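# Move the white-capped square bottle from fridge to workbench

## Task

Remove the square bottle that has a white cap from the refrigerator (its left door is held open by a latch) and set it upright on the workbench. Every other item in the refrigerator must stay where it was. The robot must not fall over or end up tilted, or the task fails.

## Robot and tools

ROBOT. The LinearBot has an omnidirectional base and a column about 1.7 m tall. A carriage rides this column (lift_m) and holds two identical six-joint arms, left and right, each ending in a two-finger gripper. Arm bases sit roughly 0.57 m + lift_m above the floor, and carriage parts hang about 0.15 m beneath them. A hand reaches up to 0.78 m from its shoulder but only about 0.38 m below its arm base. The hand is about 0.16 m long and 0.1 m wide (0.14 m open). Parked arm joints 1-6: 0, 0.05, 0.05, 1.45, 0, 0. Both parked, the robot is about 0.85 m wide and 0.65 m long.

CAMERAS. carriage_camera is fixed on the carriage, facing forward and tilted about 20 degrees down. left_wrist_camera and right_wrist_camera look out beyond each hand's fingertips. Images are 672x504 pixels. Calibration numbers are approximate, and wrist camera poses also depend on the joint readings.

FRAMES. All positions are in metres. Base frame: origin on the floor below the base centre, x forward, y left, z up. left_hand and right_hand are reported in this frame and mark the point between the finger pads. quat_wxyz is the hand orientation; the hand z axis runs along the fingers, which open along its y axis. Odometry frame: the base frame as it was at scene start. base_odometry only counts wheel turns, so slipping shows up as travel. Its heading is in rad, left positive, -3.142 to 3.142.

TOOL move. All arguments are optional. An empty call only reports state and images.
- base: an object with exactly one key, each a relative offset from where the base last reported itself. translate_m drives straight, forward positive, -2 to 2 m. strafe_m moves sideways, left positive, -2 to 2 m. rotate_rad turns on the spot, counter-clockwise (left) positive, -6.3 to 6.3 rad.
- joints: an object of absolute targets keyed by joint name, one key per joint, for either or both arms. lift_m is 0 to 1 m. For each side X (left or right): X_joint1_rad -2.617 to 3.054 (turns the arm about vertical, 0 forward, positive left). X_joint2_rad 0 to 3.141 (shoulder: 0 upper arm back and level, 1.57 upright, 3.14 forward and level). X_joint3_rad 0 to 3.141 (elbow: 0 folded, 3.14 straight). X_joint4_rad -1.57 to 1.57 (wrist pitch, positive lifts the fingertips). X_joint5_rad -1.57 to 1.57 (wrist yaw; positive swings the fingertips to the RIGHT). X_joint6_rad -2.094 to 2.094 (roll about the finger axis, positive clockwise seen from the forearm). X_gripper_m 0 to 0.093 is the gap between the pads. Joints you leave out may still be pushing toward an earlier target.
- speeds: optional top-speed caps for this action only. translate_m and strafe_m accept 0.02-0.5 m/s, rotate_rad 0.05-1.57 rad/s, lift_m 0.08-0.25 m/s. The highest value is the default.
- min_time_s: 0.1 to 8 s, the shortest duration for each arm and gripper motion. Use it for smoother, straighter hand paths.
- cameras: a list drawn from carriage_camera, left_wrist_camera, right_wrist_camera and all. Omitted or null returns every camera; [] returns none.
All motions in one call start together. An unknown key makes the call invalid. An out-of-range value gets the call refused, and later move or wait calls in that same reply are then skipped.

TOOL wait: seconds, 0 to 10, plus an optional cameras list. It commands nothing new and returns the state.
TOOL zoom_image: camera name plus region [x0, y0, x1, y1] in pixels of that camera's latest image, with the origin at the top-left, at most 504x504. Only works on cameras included in the newest images.
TOOL read_manual: section "licences". Licence text only; it does not move anything.
TOOL finished_scene: scene, the current scene's number. It ends the scene permanently, so the bottle must already be standing on the bench.

RESULT LINES. The move line reads done, or else the most serious status. Status words: done (for the base, the wheels turned the full amount, slip included); off_target (came to rest short and may still be pushing); contact_stop or time_out (target dropped, holding where it stopped; a base drive ends after 14 s); not_followed, or the message "joint command not followed" (a safety check blocked arm targets because the arms would come within millimetres of each other or itself; the gripper target still runs). To untangle, send one arm its current readings with joint 1 swung well away, then the other arm in a later call. on_its_own lists actions you did not command, where "held at" is a target. motor_effort is given in percent of maximum, with the peak in brackets; a lift effort that keeps falling while lowering means a hand is resting on something. Joint torques wrap at ±28 N m for joints 1-3. A firm grip reads up to about 0.005 m narrower than the object and may show off_target; a reading of 0.000-0.002 means the gripper closed on nothing. To release, command a gap well above the current reading. MOTOR HOT appears at 75 °C. At 100 °C an OVER-TEMPERATURE FAULT drops that arm for 30-60 s, and its keys report limit_stop_at_motor_heat.

CAUTIONS. Hand readings may differ from the true position, usually sitting too high, especially at long reach. About 1 kg in a level hand sags 7-25 cm. Arms have no contact stop: they keep pressing and spring back once free. Arms held out heat up, including while you plan, so park them when you can. Never let the arms strike or squeeze each other. The robot tips most easily with the carriage high, the arms extended or loaded, or when it pushes, pulls or stops suddenly, and only the images show a lean. Never reverse beneath a table edge. After a blocked drive, back off about 0.2 m along the same path. The robot keeps executing your last command while you think. Avoid dropping the bottle, releasing it while moving, knocking over other fridge items, slamming, or pushing hard.

Each tool is called after "Emit:" by a JSON object that holds its "op" and its "data".

## Session

Emit:
{"op": "move", "data": {}}

Scene clock: 0.00 s.
Joint torques (N m): no reading
base_odometry: x=+0.000 y=+0.000 heading=+0.000
base_status: not commanded
joint_positions: lift_m=+0.300 left_joint1_rad=-0.009 left_joint2_rad=+0.041 left_joint3_rad=+0.063 left_joint4_rad=+1.426 left_joint5_rad=-0.048 left_joint6_rad=+0.016 left_gripper_m=+0.09396 right_joint1_rad=-0.005 right_joint2_rad=+0.049 right_joint3_rad=+0.049 right_joint4_rad=+1.428 right_joint5_rad=-0.037 right_joint6_rad=+0.004 right_gripper_m=+0.09396
joint_status: not commanded
motor_effort: lift_m=+24 drive_wheels=+0
left_hand: x=+0.2631 y=+0.3097 z=+1.2857 quat_wxyz=(+0.998, -0.023, +0.062, +0.005) (m; base frame)
right_hand: x=+0.2693 y=-0.2956 z=+1.2820 quat_wxyz=(+0.997, -0.018, +0.072, +0.000) (m; base frame)
pictures: carriage_camera, left_wrist_camera, right_wrist_camera

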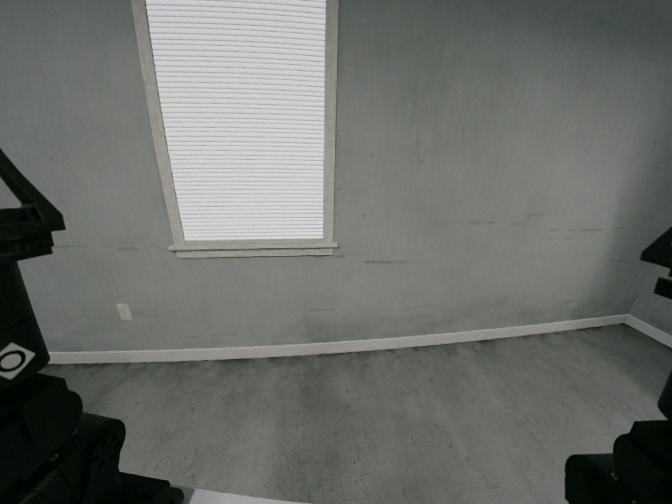

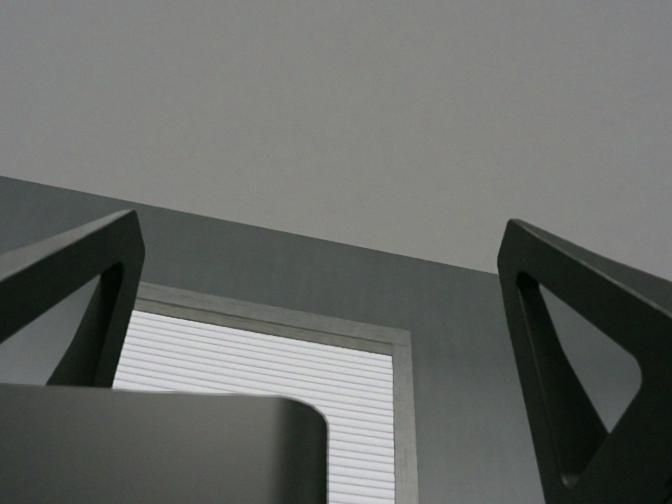

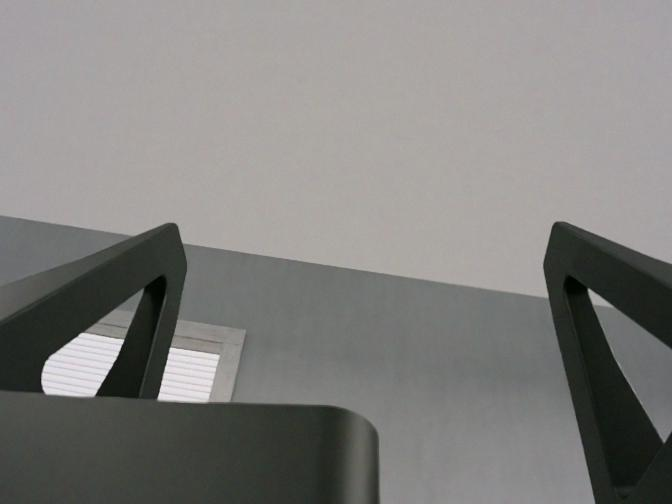

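Emit:
{"op": "move", "data": {"base": {"rotate_rad": 1.3}, "cameras": ["carriage_camera"]}}

Emit:
{"op": "move", "data": {"base": {"rotate_rad": 1.3}, "cameras": ["carriage_camera"]}}

Emit:
{"op": "move", "data": {"base": {"rotate_rad": 1.3}, "cameras": ["carriage_camera"]}}

Scene clock: 11.60 s.
Joint torques (N m): left_arm=[0.32 3.89 4.82 -0.08 0 0.01] | right_arm=[0.05 3.15 6.16 -0.16 0.01 -0.16]
move: done
base_odometry: x=+0.000 y=+0.000 heading=+1.300
base_status: done
joint_positions: lift_m=+0.300 left_joint1_rad=-0.009 left_joint2_rad=+0.041 left_joint3_rad=+0.063 left_joint4_rad=+1.425 left_joint5_rad=-0.048 left_joint6_rad=+0.016 left_gripper_m=+0.09397 right_joint1_rad=-0.005 right_joint2_rad=+0.049 right_joint3_rad=+0.049 right_joint4_rad=+1.426 right_joint5_rad=-0.037 right_joint6_rad=+0.004 right_gripper_m=+0.09397
motor_effort: lift_m=+24(24) drive_wheels=+4(12)
left_hand: x=+0.2633 y=+0.3097 z=+1.2857 quat_wxyz=(+0.998, -0.023, +0.062, +0.005) (m; base frame)
right_hand: x=+0.2698 y=-0.2956 z=+1.2819 quat_wxyz=(+0.997, -0.018, +0.073, +0.000) (m; base frame)
pictures: carriage_camera

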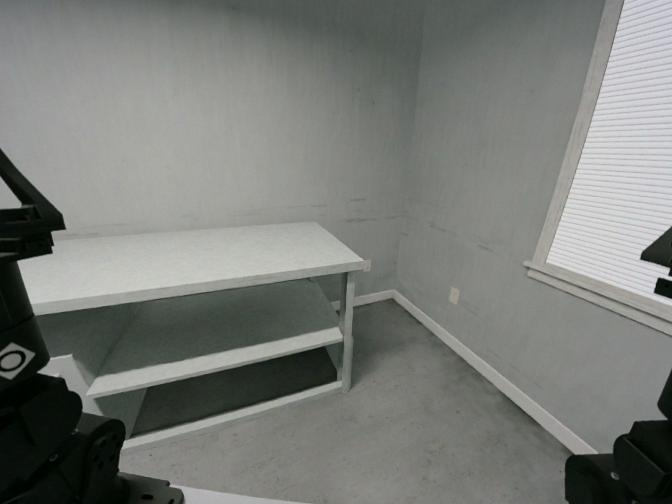

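Scene clock: 14.43 s.
Joint torques (N m): left_arm=[0.35 3.89 4.82 -0.07 0 0] | right_arm=[0.05 3.18 6.15 -0.15 0.01 -0.15]
move: done
base_odometry: x=+0.000 y=+0.000 heading=+2.600
base_status: done
joint_positions: lift_m=+0.300 left_joint1_rad=-0.009 left_joint2_rad=+0.041 left_joint3_rad=+0.063 left_joint4_rad=+1.424 left_joint5_rad=-0.048 left_joint6_rad=+0.016 left_gripper_m=+0.09397 right_joint1_rad=-0.005 right_joint2_rad=+0.049 right_joint3_rad=+0.049 right_joint4_rad=+1.426 right_joint5_rad=-0.037 right_joint6_rad=+0.004 right_gripper_m=+0.09397
motor_effort: lift_m=+24(24) drive_wheels=+5(13)
left_hand: x=+0.2634 y=+0.3097 z=+1.2857 quat_wxyz=(+0.998, -0.023, +0.063, +0.005) (m; base frame)
right_hand: x=+0.2700 y=-0.2956 z=+1.2819 quat_wxyz=(+0.997, -0.018, +0.073, +0.000) (m; base frame)
pictures: carriage_camera

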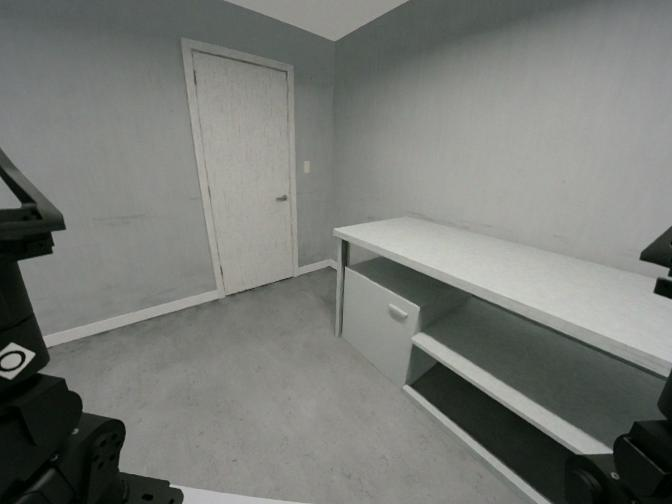

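Scene clock: 17.27 s.
Joint torques (N m): left_arm=[0.34 3.89 4.79 -0.07 -0.01 0] | right_arm=[0.03 3.17 6.16 -0.15 0 -0.15]
move: done
base_odometry: x=+0.000 y=+0.000 heading=-2.384
base_status: done
joint_positions: lift_m=+0.300 left_joint1_rad=-0.009 left_joint2_rad=+0.041 left_joint3_rad=+0.063 left_joint4_rad=+1.424 left_joint5_rad=-0.048 left_joint6_rad=+0.016 left_gripper_m=+0.09398 right_joint1_rad=-0.005 right_joint2_rad=+0.049 right_joint3_rad=+0.049 right_joint4_rad=+1.426 right_joint5_rad=-0.037 right_joint6_rad=+0.004 right_gripper_m=+0.09398
motor_effort: lift_m=+24(24) drive_wheels=+2(14)
left_hand: x=+0.2634 y=+0.3097 z=+1.2857 quat_wxyz=(+0.998, -0.023, +0.063, +0.005) (m; base frame)
right_hand: x=+0.2700 y=-0.2956 z=+1.2819 quat_wxyz=(+0.997, -0.018, +0.073, +0.000) (m; base frame)
pictures: carriage_camera

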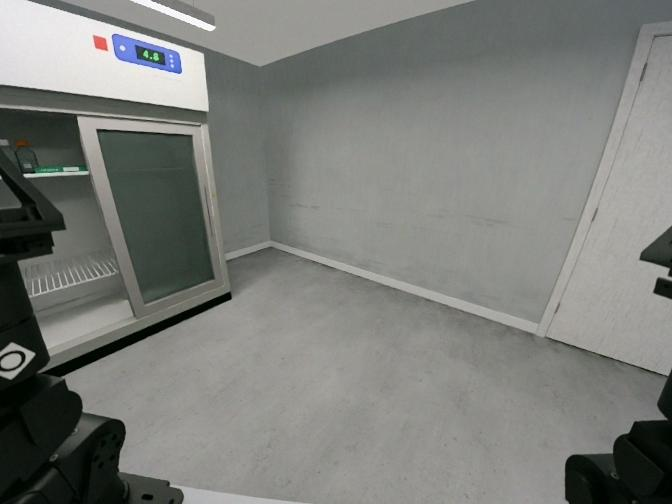

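Emit:
{"op": "move", "data": {"base": {"rotate_rad": 1.0}, "cameras": ["carriage_camera", "right_wrist_camera"]}}

Scene clock: 37.33 s.
Joint torques (N m): left_arm=[0.32 3.88 4.81 -0.07 0 0.01] | right_arm=[0.05 3.17 6.16 -0.15 0.01 -0.16]
move: done
base_odometry: x=+0.000 y=+0.000 heading=-1.384
base_status: done
joint_positions: lift_m=+0.300 left_joint1_rad=-0.009 left_joint2_rad=+0.041 left_joint3_rad=+0.063 left_joint4_rad=+1.424 left_joint5_rad=-0.048 left_joint6_rad=+0.016 left_gripper_m=+0.09398 right_joint1_rad=-0.005 right_joint2_rad=+0.049 right_joint3_rad=+0.049 right_joint4_rad=+1.425 right_joint5_rad=-0.037 right_joint6_rad=+0.004 right_gripper_m=+0.09398
motor_effort: lift_m=+24(24) drive_wheels=+4(13)
left_hand: x=+0.2634 y=+0.3097 z=+1.2857 quat_wxyz=(+0.998, -0.023, +0.063, +0.005) (m; base frame)
right_hand: x=+0.2701 y=-0.2956 z=+1.2819 quat_wxyz=(+0.997, -0.018, +0.073, +0.000) (m; base frame)
pictures: carriage_camera, right_wrist_camera
camera_calibration:
right_wrist_camera: T_world_to_cam=[[0.042514, -0.996768, 0.0681602, -0.391958], [0.702269, -0.0187114, -0.711665, 0.719704], [0.710641, 0.0781226, 0.699204, -0.942037], [0, 0, 0, 1]]

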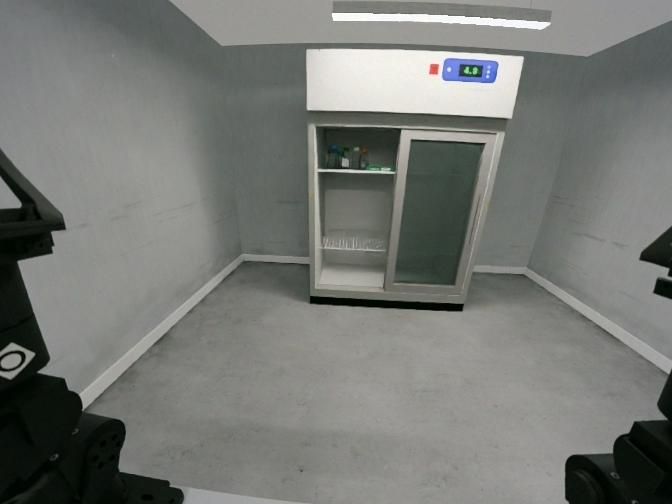

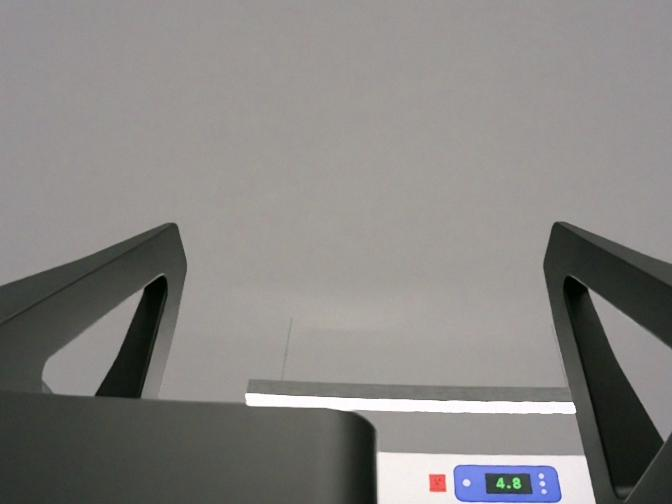

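Emit:
{"op": "zoom_image", "data": {"camera": "carriage_camera", "region": [310, 120, 410, 195]}}

Emit:
{"op": "zoom_image", "data": {"camera": "carriage_camera", "region": [300, 100, 520, 320]}}

Scaled by 5.040 from the camera's 672x504 image, which has a finer 960x720 frame.

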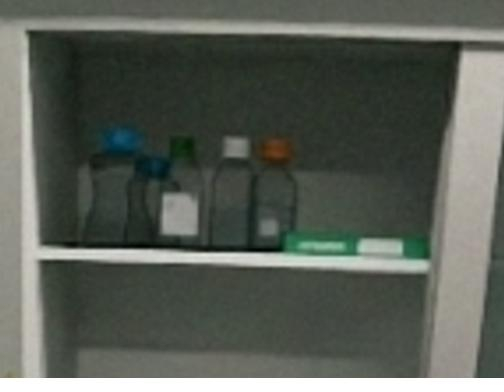

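Scaled by 2.291 from the camera's 672x504 image, which has a finer 960x720 frame.

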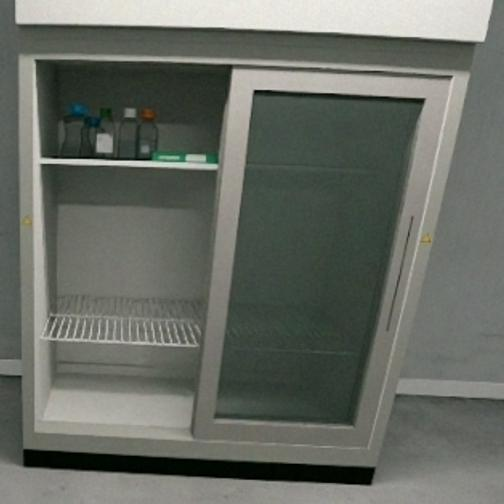

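Emit:
{"op": "move", "data": {"base": {"translate_m": 0.95}, "joints": {"lift_m": 0.6}, "cameras": ["carriage_camera"]}}

Emit:
{"op": "zoom_image", "data": {"camera": "carriage_camera", "region": [280, 150, 440, 290]}}

Scene clock: 171.30 s.
Joint torques (N m): left_arm=[0.35 3.99 4.82 -0.05 0 0] | right_arm=[0.06 3.11 6.12 -0.16 0.01 -0.15]
move: done
base_odometry: x=+0.177 y=-0.933 heading=-1.383
base_status: done
joint_positions: lift_m=+0.600 left_joint1_rad=-0.009 left_joint2_rad=+0.041 left_joint3_rad=+0.063 left_joint4_rad=+1.423 left_joint5_rad=-0.048 left_joint6_rad=+0.016 left_gripper_m=+0.09398 right_joint1_rad=-0.005 right_joint2_rad=+0.049 right_joint3_rad=+0.049 right_joint4_rad=+1.426 right_joint5_rad=-0.037 right_joint6_rad=+0.004 right_gripper_m=+0.09398
joint_status: all done
motor_effort: lift_m=+26(31) drive_wheels=-5(18)
left_hand: x=+0.2637 y=+0.3097 z=+1.5855 quat_wxyz=(+0.998, -0.023, +0.063, +0.005) (m; base frame)
right_hand: x=+0.2700 y=-0.2956 z=+1.5817 quat_wxyz=(+0.997, -0.018, +0.073, +0.000) (m; base frame)
pictures: carriage_camera
camera_calibration:
carriage_camera: T_world_to_cam=[[0.0454457, -0.998547, 0.0289474, -0.0479919], [-0.353787, -0.0431872, -0.934329, 1.509], [0.934221, 0.03222, -0.355235, 0.44315], [0, 0, 0, 1]]

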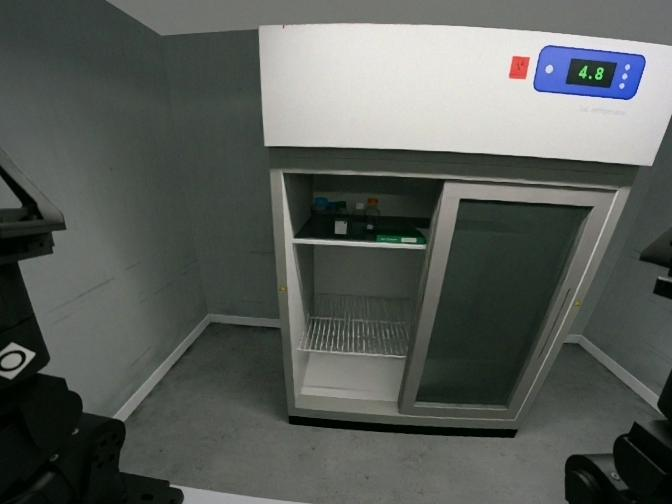

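Scaled by 3.150 from the camera's 672x504 image, which has a finer 960x720 frame.

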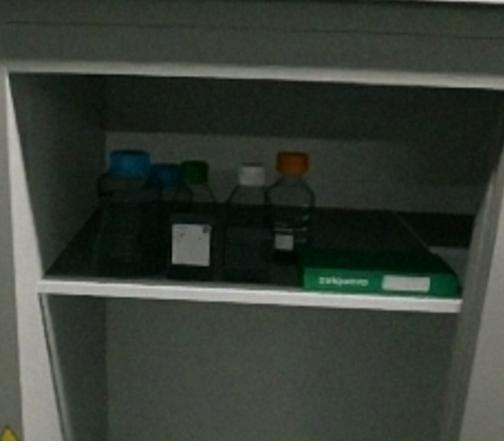

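Emit:
{"op": "move", "data": {"base": {"strafe_m": 0.232}, "joints": {"lift_m": 0.65}, "cameras": []}}

Emit:
{"op": "move", "data": {"base": {"translate_m": 0.3}, "cameras": ["carriage_camera"]}}

Emit:
{"op": "zoom_image", "data": {"camera": "carriage_camera", "region": [320, 120, 540, 300]}}

Scene clock: 217.83 s.
Joint torques (N m): left_arm=[0.34 3.88 4.81 -0.06 -0.01 0] | right_arm=[0.17 3.15 6.16 -0.15 0 -0.15]
move: done
base_odometry: x=+0.405 y=-0.890 heading=-1.384
base_status: done
joint_positions: lift_m=+0.650 left_joint1_rad=-0.010 left_joint2_rad=+0.041 left_joint3_rad=+0.063 left_joint4_rad=+1.424 left_joint5_rad=-0.048 left_joint6_rad=+0.016 left_gripper_m=+0.09398 right_joint1_rad=-0.006 right_joint2_rad=+0.049 right_joint3_rad=+0.049 right_joint4_rad=+1.426 right_joint5_rad=-0.037 right_joint6_rad=+0.004 right_gripper_m=+0.09398
joint_status: all done
motor_effort: lift_m=+26(31) drive_wheels=-1(13)
left_hand: x=+0.2636 y=+0.3097 z=+1.6355 quat_wxyz=(+0.998, -0.023, +0.063, +0.004) (m; base frame)
right_hand: x=+0.2700 y=-0.2956 z=+1.6317 quat_wxyz=(+0.997, -0.018, +0.073, +0.000) (m; base frame)
pictures: none

Scene clock: 220.30 s.
Joint torques (N m): left_arm=[0.32 3.77 4.89 -0.03 0 0] | right_arm=[0.13 3.18 6.08 -0.13 0 -0.16]
move: done
base_odometry: x=+0.461 y=-1.185 heading=-1.383
base_status: done
joint_positions: lift_m=+0.650 left_joint1_rad=-0.010 left_joint2_rad=+0.041 left_joint3_rad=+0.063 left_joint4_rad=+1.423 left_joint5_rad=-0.048 left_joint6_rad=+0.016 left_gripper_m=+0.09398 right_joint1_rad=-0.006 right_joint2_rad=+0.049 right_joint3_rad=+0.049 right_joint4_rad=+1.425 right_joint5_rad=-0.037 right_joint6_rad=+0.004 right_gripper_m=+0.09398
motor_effort: lift_m=+26(26) drive_wheels=-3(13)
left_hand: x=+0.2638 y=+0.3097 z=+1.6354 quat_wxyz=(+0.998, -0.023, +0.063, +0.004) (m; base frame)
right_hand: x=+0.2701 y=-0.2956 z=+1.6317 quat_wxyz=(+0.997, -0.018, +0.073, +0.000) (m; base frame)
pictures: carriage_camera
camera_calibration:
carriage_camera: T_world_to_cam=[[0.0454457, -0.998547, 0.0289474, -0.0494391], [-0.353787, -0.0431872, -0.934329, 1.55571], [0.934221, 0.03222, -0.355235, 0.460909], [0, 0, 0, 1]]

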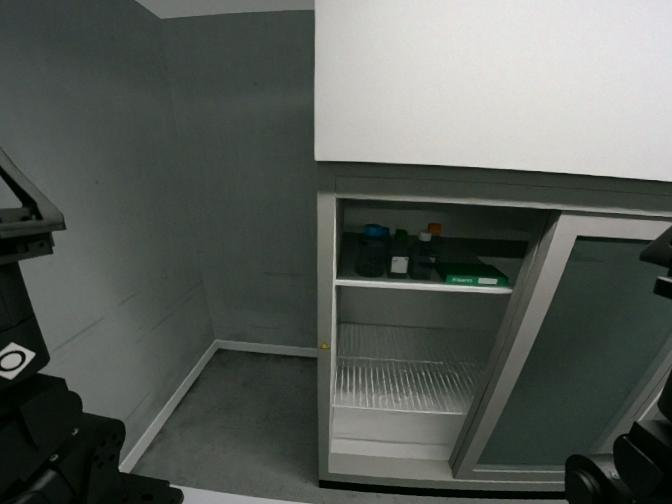

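Scaled by 2.291 from the camera's 672x504 image, which has a finer 960x720 frame.

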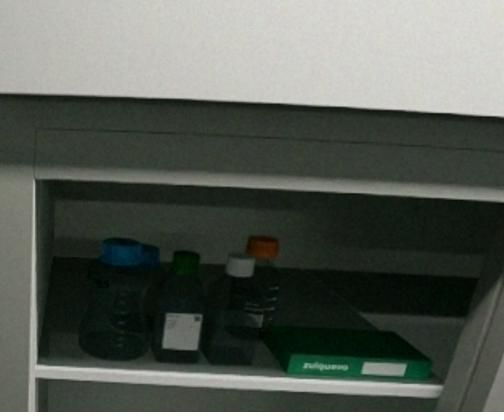

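Emit:
{"op": "zoom_image", "data": {"camera": "carriage_camera", "region": [380, 215, 460, 295]}}

Scaled by 6.300 from the camera's 672x504 image, which has a finer 960x720 frame.

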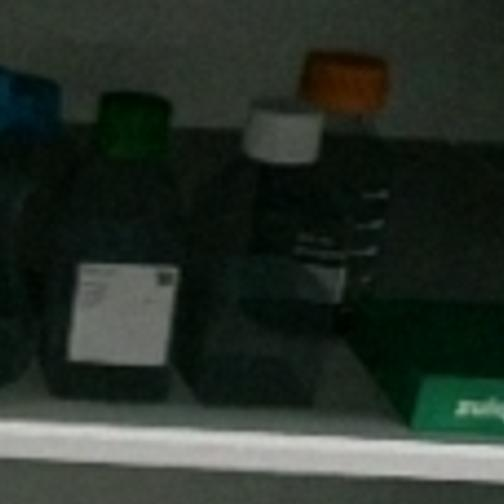

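Emit:
{"op": "move", "data": {"joints": {"right_joint1_rad": 0.0, "right_joint2_rad": 1.841, "right_joint3_rad": 0.736, "right_joint4_rad": 1.105, "right_joint5_rad": 0.0, "right_joint6_rad": 0.0, "right_gripper_m": 0.075}, "min_time_s": 2.5, "cameras": ["carriage_camera", "right_wrist_camera"]}}

Scene clock: 354.57 s.
Joint torques (N m): left_arm=[0.32 3.89 4.79 -0.06 0 0] | right_arm=[0.66 -5.71 8.36 1.85 0.11 -0.19]
move: done
base_odometry: x=+0.461 y=-1.185 heading=-1.383
joint_positions: lift_m=+0.650 left_joint1_rad=-0.010 left_joint2_rad=+0.041 left_joint3_rad=+0.063 left_joint4_rad=+1.423 left_joint5_rad=-0.048 left_joint6_rad=+0.016 left_gripper_m=+0.09398 right_joint1_rad=-0.006 right_joint2_rad=+1.824 right_joint3_rad=+0.711 right_joint4_rad=+1.106 right_joint5_rad=-0.011 right_joint6_rad=+0.004 right_gripper_m=+0.07507
joint_status: all done
motor_effort: lift_m=+26(26) drive_wheels=+7(7)
left_hand: x=+0.2638 y=+0.3097 z=+1.6354 quat_wxyz=(+0.998, -0.023, +0.063, +0.004) (m; base frame)
right_hand: x=+0.7269 y=-0.3028 z=+1.3760 quat_wxyz=(+0.704, -0.001, +0.710, +0.003) (m; base frame)
pictures: carriage_camera, right_wrist_camera
camera_calibration:
carriage_camera: T_world_to_cam=[[0.0454457, -0.998547, 0.0289474, -0.0494391], [-0.353787, -0.0431872, -0.934329, 1.55571], [0.934221, 0.03222, -0.355235, 0.46091], [0, 0, 0, 1]]
right_wrist_camera: T_world_to_cam=[[0.0426133, -0.998381, -0.0376743, -0.279869], [-0.608174, 0.00399575, -0.793794, 1.53816], [0.792659, 0.0567387, -0.607019, 0.39928], [0, 0, 0, 1]]

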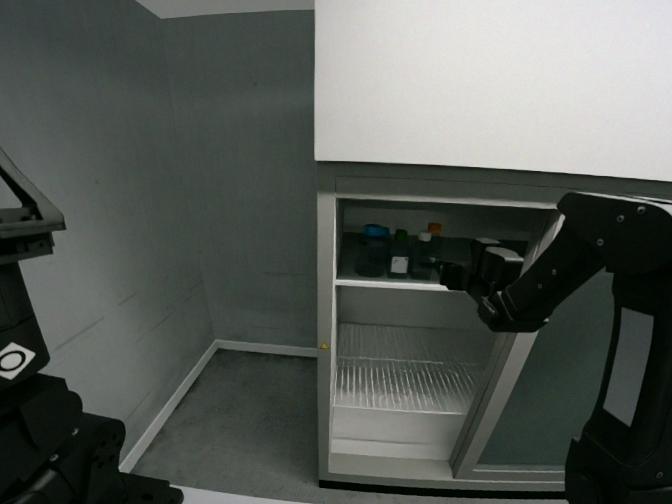

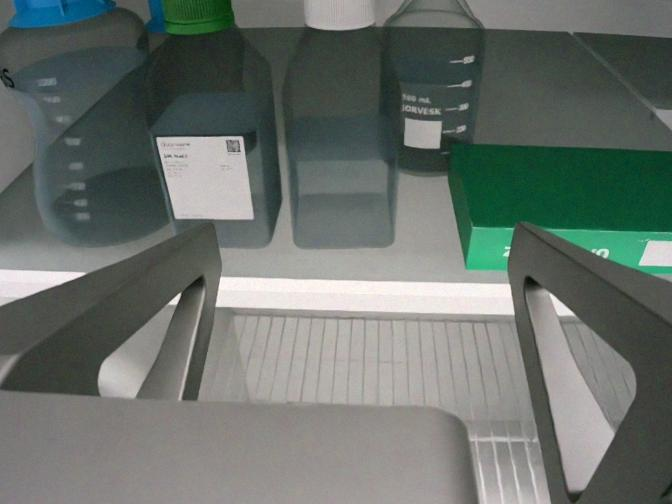

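Emit:
{"op": "move", "data": {"base": {"strafe_m": 0.014}, "speeds": {"strafe_m": 0.1}, "cameras": []}}

Emit:
{"op": "move", "data": {"base": {"translate_m": 0.13}, "speeds": {"translate_m": 0.15}, "cameras": ["carriage_camera", "right_wrist_camera"]}}

Scene clock: 390.07 s.
Joint torques (N m): left_arm=[0.36 3.9 4.79 -0.05 0 0.01] | right_arm=[0.03 -5.71 8.39 1.86 0.09 -0.2]
move: done
base_odometry: x=+0.475 y=-1.183 heading=-1.383
base_status: done
joint_positions: lift_m=+0.650 left_joint1_rad=-0.010 left_joint2_rad=+0.041 left_joint3_rad=+0.063 left_joint4_rad=+1.423 left_joint5_rad=-0.048 left_joint6_rad=+0.016 left_gripper_m=+0.09398 right_joint1_rad=+0.000 right_joint2_rad=+1.824 right_joint3_rad=+0.711 right_joint4_rad=+1.105 right_joint5_rad=-0.009 right_joint6_rad=+0.004 right_gripper_m=+0.07507
motor_effort: lift_m=+26(26) drive_wheels=+3(7)
left_hand: x=+0.2638 y=+0.3097 z=+1.6354 quat_wxyz=(+0.998, -0.023, +0.063, +0.004) (m; base frame)
right_hand: x=+0.7269 y=-0.3001 z=+1.3759 quat_wxyz=(+0.704, -0.002, +0.710, +0.005) (m; base frame)
pictures: none

Scene clock: 391.90 s.
Joint torques (N m): left_arm=[0.34 3.85 4.88 -0.06 0 0] | right_arm=[0.05 -5.7 8.39 1.87 0.09 -0.19]
move: done
base_odometry: x=+0.499 y=-1.310 heading=-1.383
base_status: done
joint_positions: lift_m=+0.650 left_joint1_rad=-0.010 left_joint2_rad=+0.041 left_joint3_rad=+0.063 left_joint4_rad=+1.423 left_joint5_rad=-0.048 left_joint6_rad=+0.016 left_gripper_m=+0.09398 right_joint1_rad=+0.000 right_joint2_rad=+1.824 right_joint3_rad=+0.711 right_joint4_rad=+1.104 right_joint5_rad=-0.009 right_joint6_rad=+0.004 right_gripper_m=+0.07507
motor_effort: lift_m=+26(26) drive_wheels=+4(12)
left_hand: x=+0.2638 y=+0.3097 z=+1.6354 quat_wxyz=(+0.998, -0.023, +0.063, +0.004) (m; base frame)
right_hand: x=+0.7269 y=-0.3001 z=+1.3755 quat_wxyz=(+0.704, -0.002, +0.711, +0.005) (m; base frame)
pictures: carriage_camera, right_wrist_camera
camera_calibration:
carriage_camera: T_world_to_cam=[[0.0454457, -0.998547, 0.0289474, -0.0494391], [-0.353787, -0.0431872, -0.934329, 1.55571], [0.934221, 0.03222, -0.355235, 0.46091], [0, 0, 0, 1]]
right_wrist_camera: T_world_to_cam=[[0.0467305, -0.998194, -0.0377483, -0.280038], [-0.609698, 0.00143155, -0.792632, 1.53652], [0.791255, 0.0600552, -0.60853, 0.40294], [0, 0, 0, 1]]

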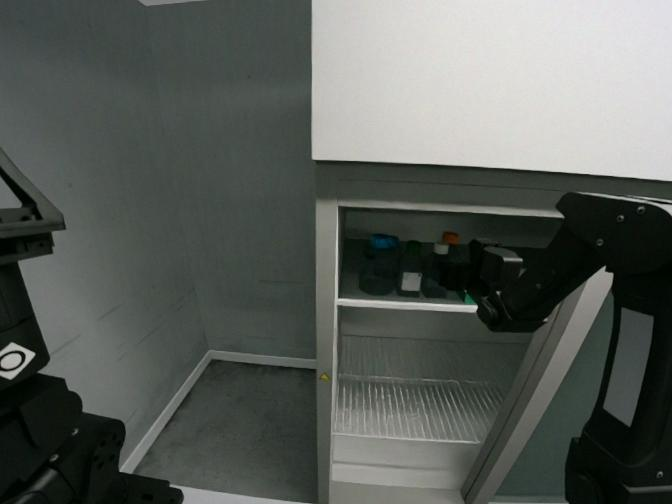

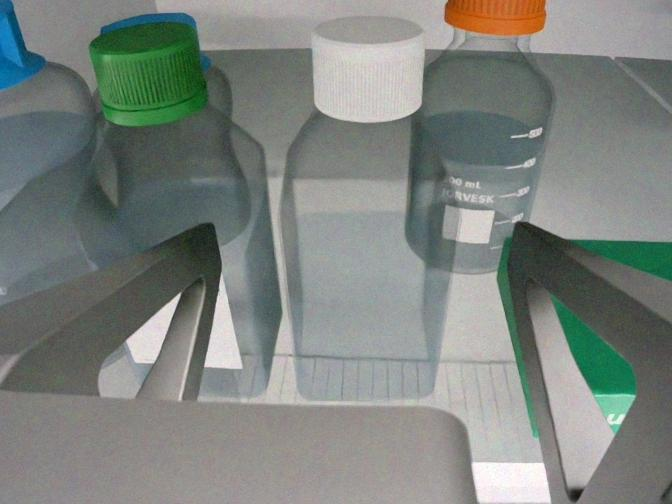

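Emit:
{"op": "move", "data": {"base": {"translate_m": 0.115}, "joints": {"lift_m": 0.655}, "speeds": {"translate_m": 0.12}, "cameras": ["carriage_camera", "right_wrist_camera"]}}

Scene clock: 424.13 s.
Joint torques (N m): left_arm=[0.31 3.88 4.83 -0.06 0 0.01] | right_arm=[0.08 -5.93 8.06 1.88 0.09 -0.19]
move: done
base_odometry: x=+0.521 y=-1.423 heading=-1.383
base_status: done
joint_positions: lift_m=+0.655 left_joint1_rad=-0.010 left_joint2_rad=+0.041 left_joint3_rad=+0.063 left_joint4_rad=+1.423 left_joint5_rad=-0.048 left_joint6_rad=+0.016 left_gripper_m=+0.09398 right_joint1_rad=+0.000 right_joint2_rad=+1.826 right_joint3_rad=+0.714 right_joint4_rad=+1.104 right_joint5_rad=-0.009 right_joint6_rad=+0.004 right_gripper_m=+0.07507
joint_status: all done
motor_effort: lift_m=+26(32) drive_wheels=-1(14)
left_hand: x=+0.2637 y=+0.3097 z=+1.6404 quat_wxyz=(+0.998, -0.023, +0.063, +0.004) (m; base frame)
right_hand: x=+0.7277 y=-0.3001 z=+1.3808 quat_wxyz=(+0.704, -0.002, +0.710, +0.005) (m; base frame)
pictures: carriage_camera, right_wrist_camera
camera_calibration:
carriage_camera: T_world_to_cam=[[0.0454457, -0.998547, 0.0289474, -0.0495829], [-0.353787, -0.0431872, -0.934329, 1.56035], [0.934221, 0.03222, -0.355235, 0.462675], [0, 0, 0, 1]]
right_wrist_camera: T_world_to_cam=[[0.0467737, -0.998194, -0.0376949, -0.279981], [-0.608791, 0.00143165, -0.79333, 1.5415], [0.791951, 0.0600552, -0.607624, 0.403759], [0, 0, 0, 1]]

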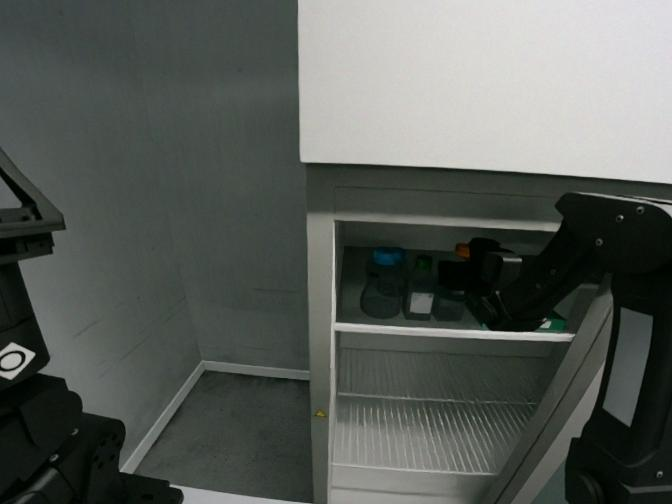

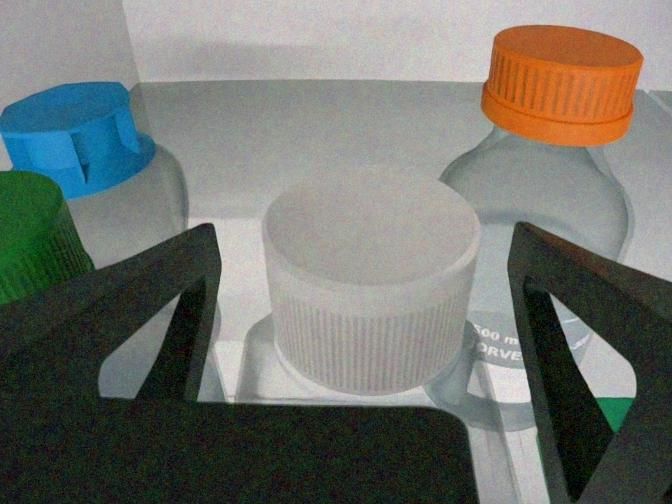

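Emit:
{"op": "move", "data": {"joints": {"right_gripper_m": 0.036}, "min_time_s": 2.5, "cameras": ["right_wrist_camera"]}}

Scene clock: 471.03 s.
Joint torques (N m): left_arm=[0.35 3.89 4.81 -0.05 0.01 0.01] | right_arm=[0.08 -5.9 8.06 1.83 0.08 -0.17]
move: off_target
base_odometry: x=+0.521 y=-1.423 heading=-1.383
joint_positions: lift_m=+0.655 left_joint1_rad=-0.010 left_joint2_rad=+0.041 left_joint3_rad=+0.063 left_joint4_rad=+1.423 left_joint5_rad=-0.048 left_joint6_rad=+0.016 left_gripper_m=+0.09398 right_joint1_rad=+0.000 right_joint2_rad=+1.826 right_joint3_rad=+0.714 right_joint4_rad=+1.109 right_joint5_rad=-0.008 right_joint6_rad=+0.002 right_gripper_m=+0.04335
joint_status: right_gripper_m off_target (ended at +0.04337, target +0.03600)
motor_effort: lift_m=+26(26) drive_wheels=+1(7)
left_hand: x=+0.2637 y=+0.3097 z=+1.6404 quat_wxyz=(+0.998, -0.023, +0.063, +0.004) (m; base frame)
right_hand: x=+0.7277 y=-0.3003 z=+1.3820 quat_wxyz=(+0.706, -0.002, +0.708, +0.003) (m; base frame)
pictures: right_wrist_camera
camera_calibration:
right_wrist_camera: T_world_to_cam=[[0.0454444, -0.998334, -0.0355526, -0.282233], [-0.604834, 0.000827397, -0.796351, 1.54359], [0.795054, 0.0576931, -0.603789, 0.39624], [0, 0, 0, 1]]

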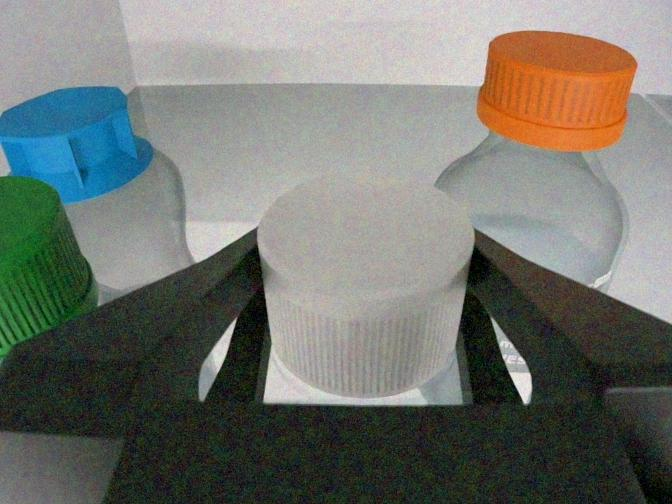

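Emit:
{"op": "move", "data": {"joints": {"lift_m": 0.68}, "speeds": {"lift_m": 0.08}, "cameras": ["carriage_camera", "right_wrist_camera"]}}

Emit:
{"op": "zoom_image", "data": {"camera": "carriage_camera", "region": [330, 200, 530, 360]}}

Scene clock: 480.30 s.
Joint torques (N m): left_arm=[0.36 3.89 4.66 -0.06 0 0] | right_arm=[0.08 -6.91 8.1 2.54 0.07 -0.17]
move: done
base_odometry: x=+0.521 y=-1.423 heading=-1.383
joint_positions: lift_m=+0.680 left_joint1_rad=-0.010 left_joint2_rad=+0.041 left_joint3_rad=+0.063 left_joint4_rad=+1.423 left_joint5_rad=-0.048 left_joint6_rad=+0.016 left_gripper_m=+0.09398 right_joint1_rad=+0.000 right_joint2_rad=+1.838 right_joint3_rad=+0.714 right_joint4_rad=+1.034 right_joint5_rad=-0.008 right_joint6_rad=+0.002 right_gripper_m=+0.04271
joint_status: all done
motor_effort: lift_m=+26(30) drive_wheels=+3(6)
left_hand: x=+0.2637 y=+0.3097 z=+1.6654 quat_wxyz=(+0.998, -0.023, +0.063, +0.004) (m; base frame)
right_hand: x=+0.7275 y=-0.3003 z=+1.3833 quat_wxyz=(+0.675, -0.002, +0.738, +0.003) (m; base frame)
pictures: carriage_camera, right_wrist_camera
camera_calibration:
carriage_camera: T_world_to_cam=[[0.0454457, -0.998547, 0.0289474, -0.0503062], [-0.353787, -0.0431872, -0.934329, 1.5837], [0.934221, 0.03222, -0.355235, 0.47155], [0, 0, 0, 1]]
right_wrist_camera: T_world_to_cam=[[0.0422297, -0.998334, -0.0393085, -0.27464], [-0.670876, 0.000820424, -0.741569, 1.5167], [0.740366, 0.0576874, -0.669724, 0.528229], [0, 0, 0, 1]]

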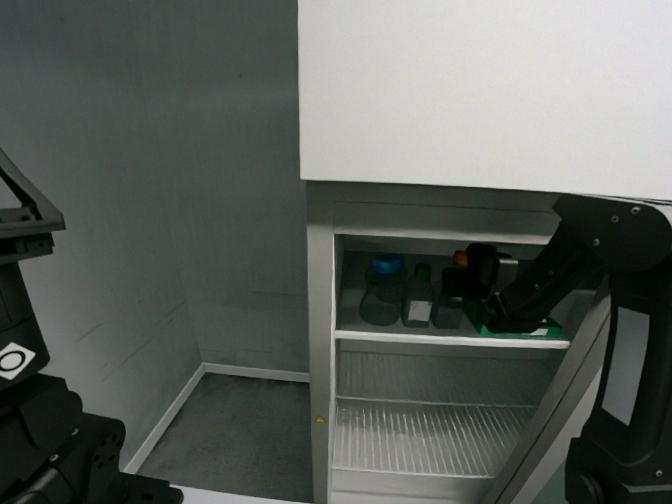

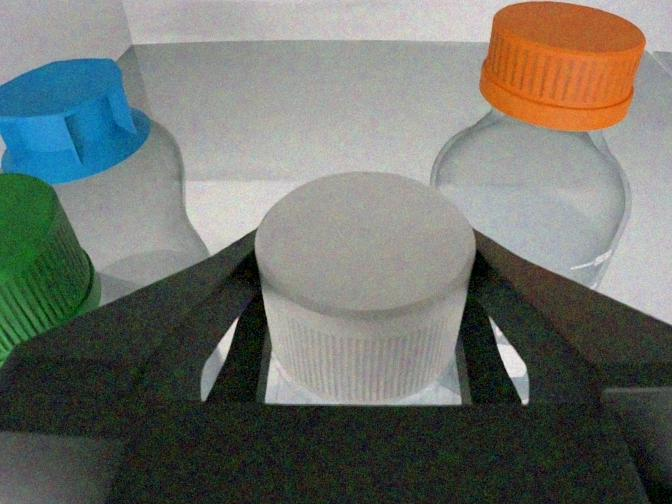

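Scaled by 2.520 from the camera's 672x504 image, which has a finer 960x720 frame.

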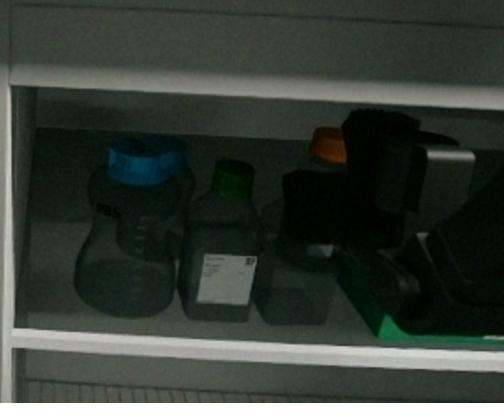

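Emit:
{"op": "move", "data": {"joints": {"right_joint4_rad": 1.2}, "min_time_s": 1.5, "cameras": ["carriage_camera", "right_wrist_camera"]}}

Emit:
{"op": "zoom_image", "data": {"camera": "carriage_camera", "region": [330, 200, 530, 360]}}

Scene clock: 497.53 s.
Joint torques (N m): left_arm=[0.36 3.88 4.78 -0.06 0 0.01] | right_arm=[0.08 -6.91 7.99 2.98 0.07 -0.17]
move: off_target
base_odometry: x=+0.521 y=-1.423 heading=-1.383
joint_positions: lift_m=+0.680 left_joint1_rad=-0.010 left_joint2_rad=+0.041 left_joint3_rad=+0.063 left_joint4_rad=+1.423 left_joint5_rad=-0.048 left_joint6_rad=+0.016 left_gripper_m=+0.09398 right_joint1_rad=+0.000 right_joint2_rad=+1.838 right_joint3_rad=+0.714 right_joint4_rad=+1.081 right_joint5_rad=-0.008 right_joint6_rad=+0.002 right_gripper_m=+0.04271
joint_status: right_joint4_rad off_target (ended at +1.081, target +1.200)
motor_effort: lift_m=+26(26) drive_wheels=-3(6)
left_hand: x=+0.2637 y=+0.3097 z=+1.6654 quat_wxyz=(+0.998, -0.023, +0.063, +0.004) (m; base frame)
right_hand: x=+0.7282 y=-0.3003 z=+1.3948 quat_wxyz=(+0.692, -0.002, +0.722, +0.003) (m; base frame)
pictures: carriage_camera, right_wrist_camera
camera_calibration:
carriage_camera: T_world_to_cam=[[0.0454457, -0.998547, 0.0289474, -0.0503062], [-0.353787, -0.0431872, -0.934329, 1.5837], [0.934221, 0.03222, -0.355235, 0.47155], [0, 0, 0, 1]]
right_wrist_camera: T_world_to_cam=[[0.0440271, -0.998334, -0.0372894, -0.278345], [-0.635355, 0.000824174, -0.77222, 1.54263], [0.770964, 0.0576906, -0.63426, 0.463629], [0, 0, 0, 1]]

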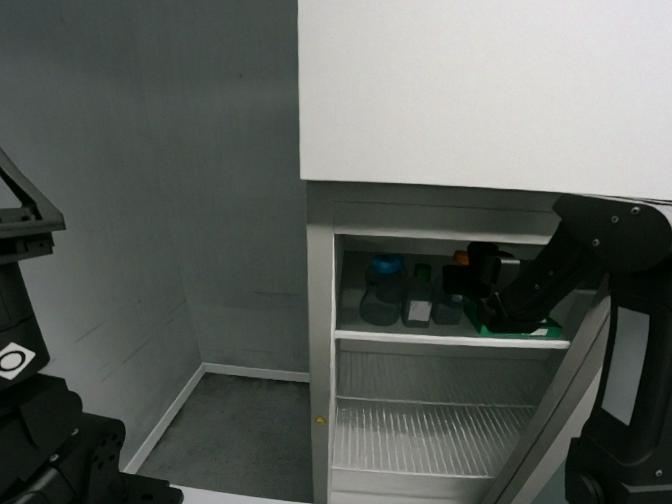

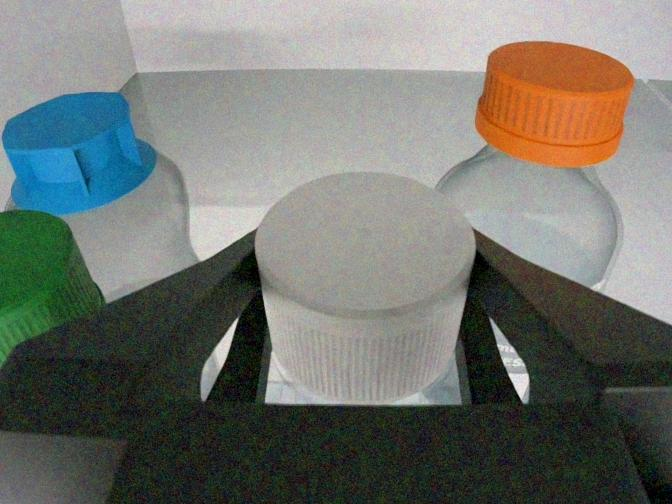

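Scaled by 2.520 from the camera's 672x504 image, which has a finer 960x720 frame.

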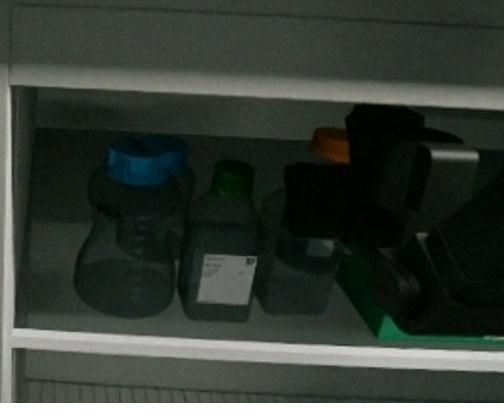

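Emit:
{"op": "move", "data": {"joints": {"right_joint4_rad": 1.3}, "min_time_s": 1.5, "cameras": ["carriage_camera", "right_wrist_camera"]}}

Emit:
{"op": "zoom_image", "data": {"camera": "carriage_camera", "region": [380, 240, 500, 340]}}

Scene clock: 529.50 s.
Joint torques (N m): left_arm=[0.36 3.88 4.79 -0.06 0 0] | right_arm=[0.06 -6.9 7.97 2.99 0.07 -0.17]
move: off_target
base_odometry: x=+0.521 y=-1.423 heading=-1.383
joint_positions: lift_m=+0.680 left_joint1_rad=-0.010 left_joint2_rad=+0.041 left_joint3_rad=+0.063 left_joint4_rad=+1.423 left_joint5_rad=-0.048 left_joint6_rad=+0.016 left_gripper_m=+0.09398 right_joint1_rad=+0.000 right_joint2_rad=+1.838 right_joint3_rad=+0.714 right_joint4_rad=+1.177 right_joint5_rad=-0.008 right_joint6_rad=+0.002 right_gripper_m=+0.04271
joint_status: right_joint4_rad off_target (ended at +1.177, target +1.300)
motor_effort: lift_m=+26(26) drive_wheels=+0(6)
left_hand: x=+0.2637 y=+0.3097 z=+1.6654 quat_wxyz=(+0.998, -0.023, +0.063, +0.004) (m; base frame)
right_hand: x=+0.7281 y=-0.3003 z=+1.4183 quat_wxyz=(+0.726, -0.002, +0.688, +0.003) (m; base frame)
pictures: carriage_camera, right_wrist_camera
camera_calibration:
carriage_camera: T_world_to_cam=[[0.0454457, -0.998547, 0.0289474, -0.0503062], [-0.353787, -0.0431872, -0.934329, 1.5837], [0.934221, 0.03222, -0.355235, 0.47155], [0, 0, 0, 1]]
right_wrist_camera: T_world_to_cam=[[0.0473909, -0.998334, -0.0329195, -0.286109], [-0.558617, 0.000832276, -0.829425, 1.58599], [0.82807, 0.0576966, -0.557647, 0.328413], [0, 0, 0, 1]]

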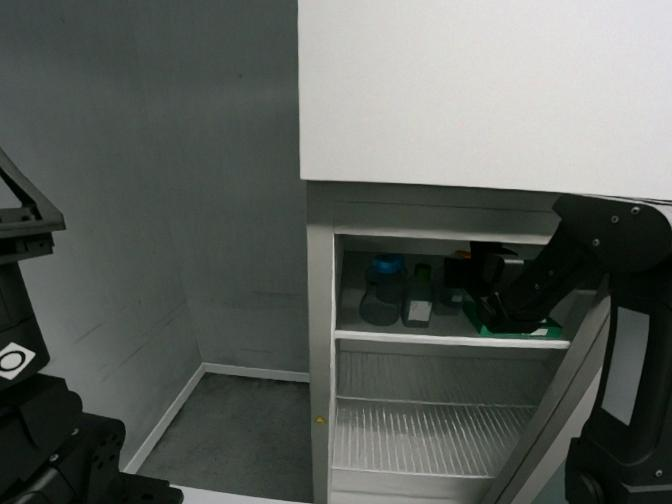

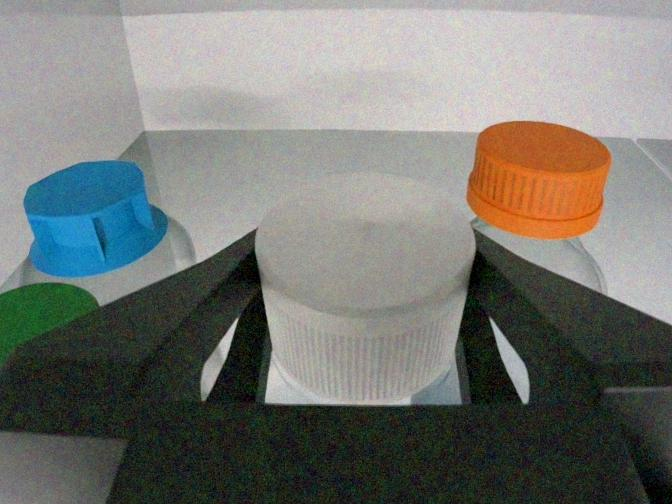

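Scaled by 4.200 from the camera's 672x504 image, which has a finer 960x720 frame.

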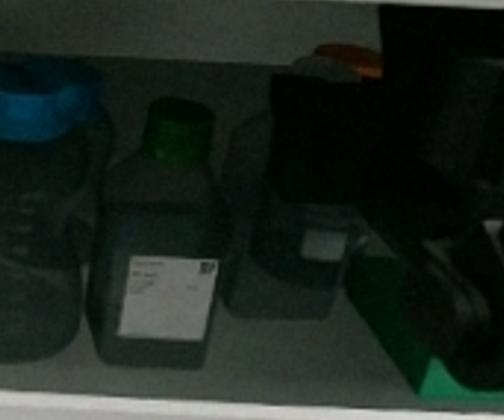

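Emit:
{"op": "move", "data": {"joints": {"lift_m": 0.667}, "speeds": {"lift_m": 0.08}, "cameras": []}}

Emit:
{"op": "move", "data": {"base": {"translate_m": -0.35}, "speeds": {"translate_m": 0.12}, "cameras": ["carriage_camera", "right_wrist_camera"]}}

Scene clock: 570.73 s.
Joint torques (N m): left_arm=[0.35 3.89 4.79 -0.06 0 0.01] | right_arm=[0.06 -7.64 7.94 2.94 0.07 -0.17]
move: done
base_odometry: x=+0.521 y=-1.423 heading=-1.383
joint_positions: lift_m=+0.667 left_joint1_rad=-0.010 left_joint2_rad=+0.041 left_joint3_rad=+0.063 left_joint4_rad=+1.423 left_joint5_rad=-0.048 left_joint6_rad=+0.016 left_gripper_m=+0.09398 right_joint1_rad=+0.000 right_joint2_rad=+1.847 right_joint3_rad=+0.714 right_joint4_rad=+1.181 right_joint5_rad=-0.008 right_joint6_rad=+0.002 right_gripper_m=+0.04271
joint_status: all done
motor_effort: lift_m=+22(23) drive_wheels=+2(6)
left_hand: x=+0.2637 y=+0.3097 z=+1.6530 quat_wxyz=(+0.998, -0.023, +0.063, +0.004) (m; base frame)
right_hand: x=+0.7287 y=-0.3003 z=+1.4028 quat_wxyz=(+0.724, -0.002, +0.690, +0.003) (m; base frame)
pictures: none

Scene clock: 574.40 s.
Joint torques (N m): left_arm=[0.34 3.89 4.74 -0.06 0 0.01] | right_arm=[0.08 -7.72 7.88 2.94 0.07 -0.17]
move: done
base_odometry: x=+0.456 y=-1.079 heading=-1.383
base_status: done
joint_positions: lift_m=+0.667 left_joint1_rad=-0.010 left_joint2_rad=+0.041 left_joint3_rad=+0.063 left_joint4_rad=+1.423 left_joint5_rad=-0.048 left_joint6_rad=+0.016 left_gripper_m=+0.09398 right_joint1_rad=+0.000 right_joint2_rad=+1.847 right_joint3_rad=+0.714 right_joint4_rad=+1.182 right_joint5_rad=-0.008 right_joint6_rad=+0.002 right_gripper_m=+0.04271
motor_effort: lift_m=+22(22) drive_wheels=-1(12)
left_hand: x=+0.2637 y=+0.3097 z=+1.6530 quat_wxyz=(+0.998, -0.023, +0.063, +0.004) (m; base frame)
right_hand: x=+0.7287 y=-0.3003 z=+1.4030 quat_wxyz=(+0.724, -0.002, +0.689, +0.003) (m; base frame)
pictures: carriage_camera, right_wrist_camera
camera_calibration:
carriage_camera: T_world_to_cam=[[0.0454457, -0.998547, 0.0289474, -0.0499457], [-0.353787, -0.0431872, -0.934329, 1.57206], [0.934221, 0.03222, -0.355235, 0.467126], [0, 0, 0, 1]]
right_wrist_camera: T_world_to_cam=[[0.0472776, -0.998334, -0.0330817, -0.286329], [-0.561462, 0.000831976, -0.827502, 1.57298], [0.826151, 0.0576964, -0.560487, 0.324794], [0, 0, 0, 1]]

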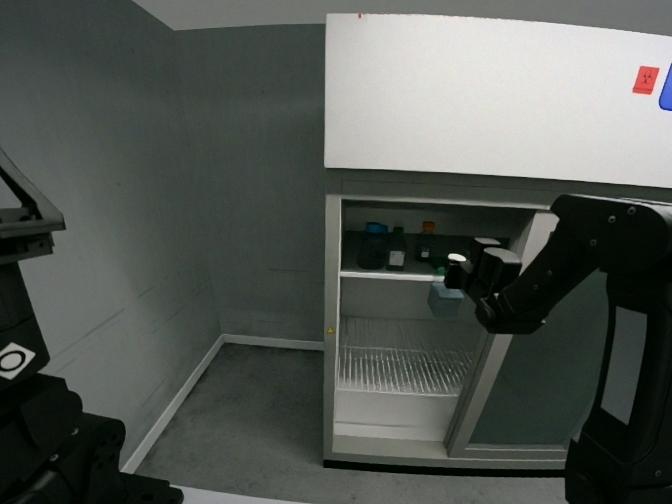

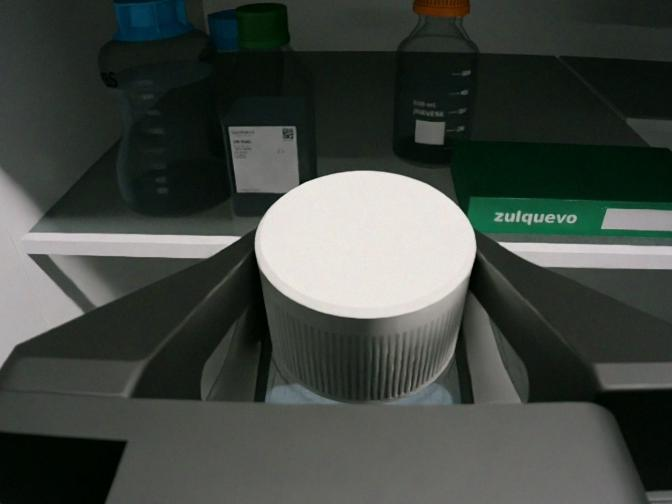

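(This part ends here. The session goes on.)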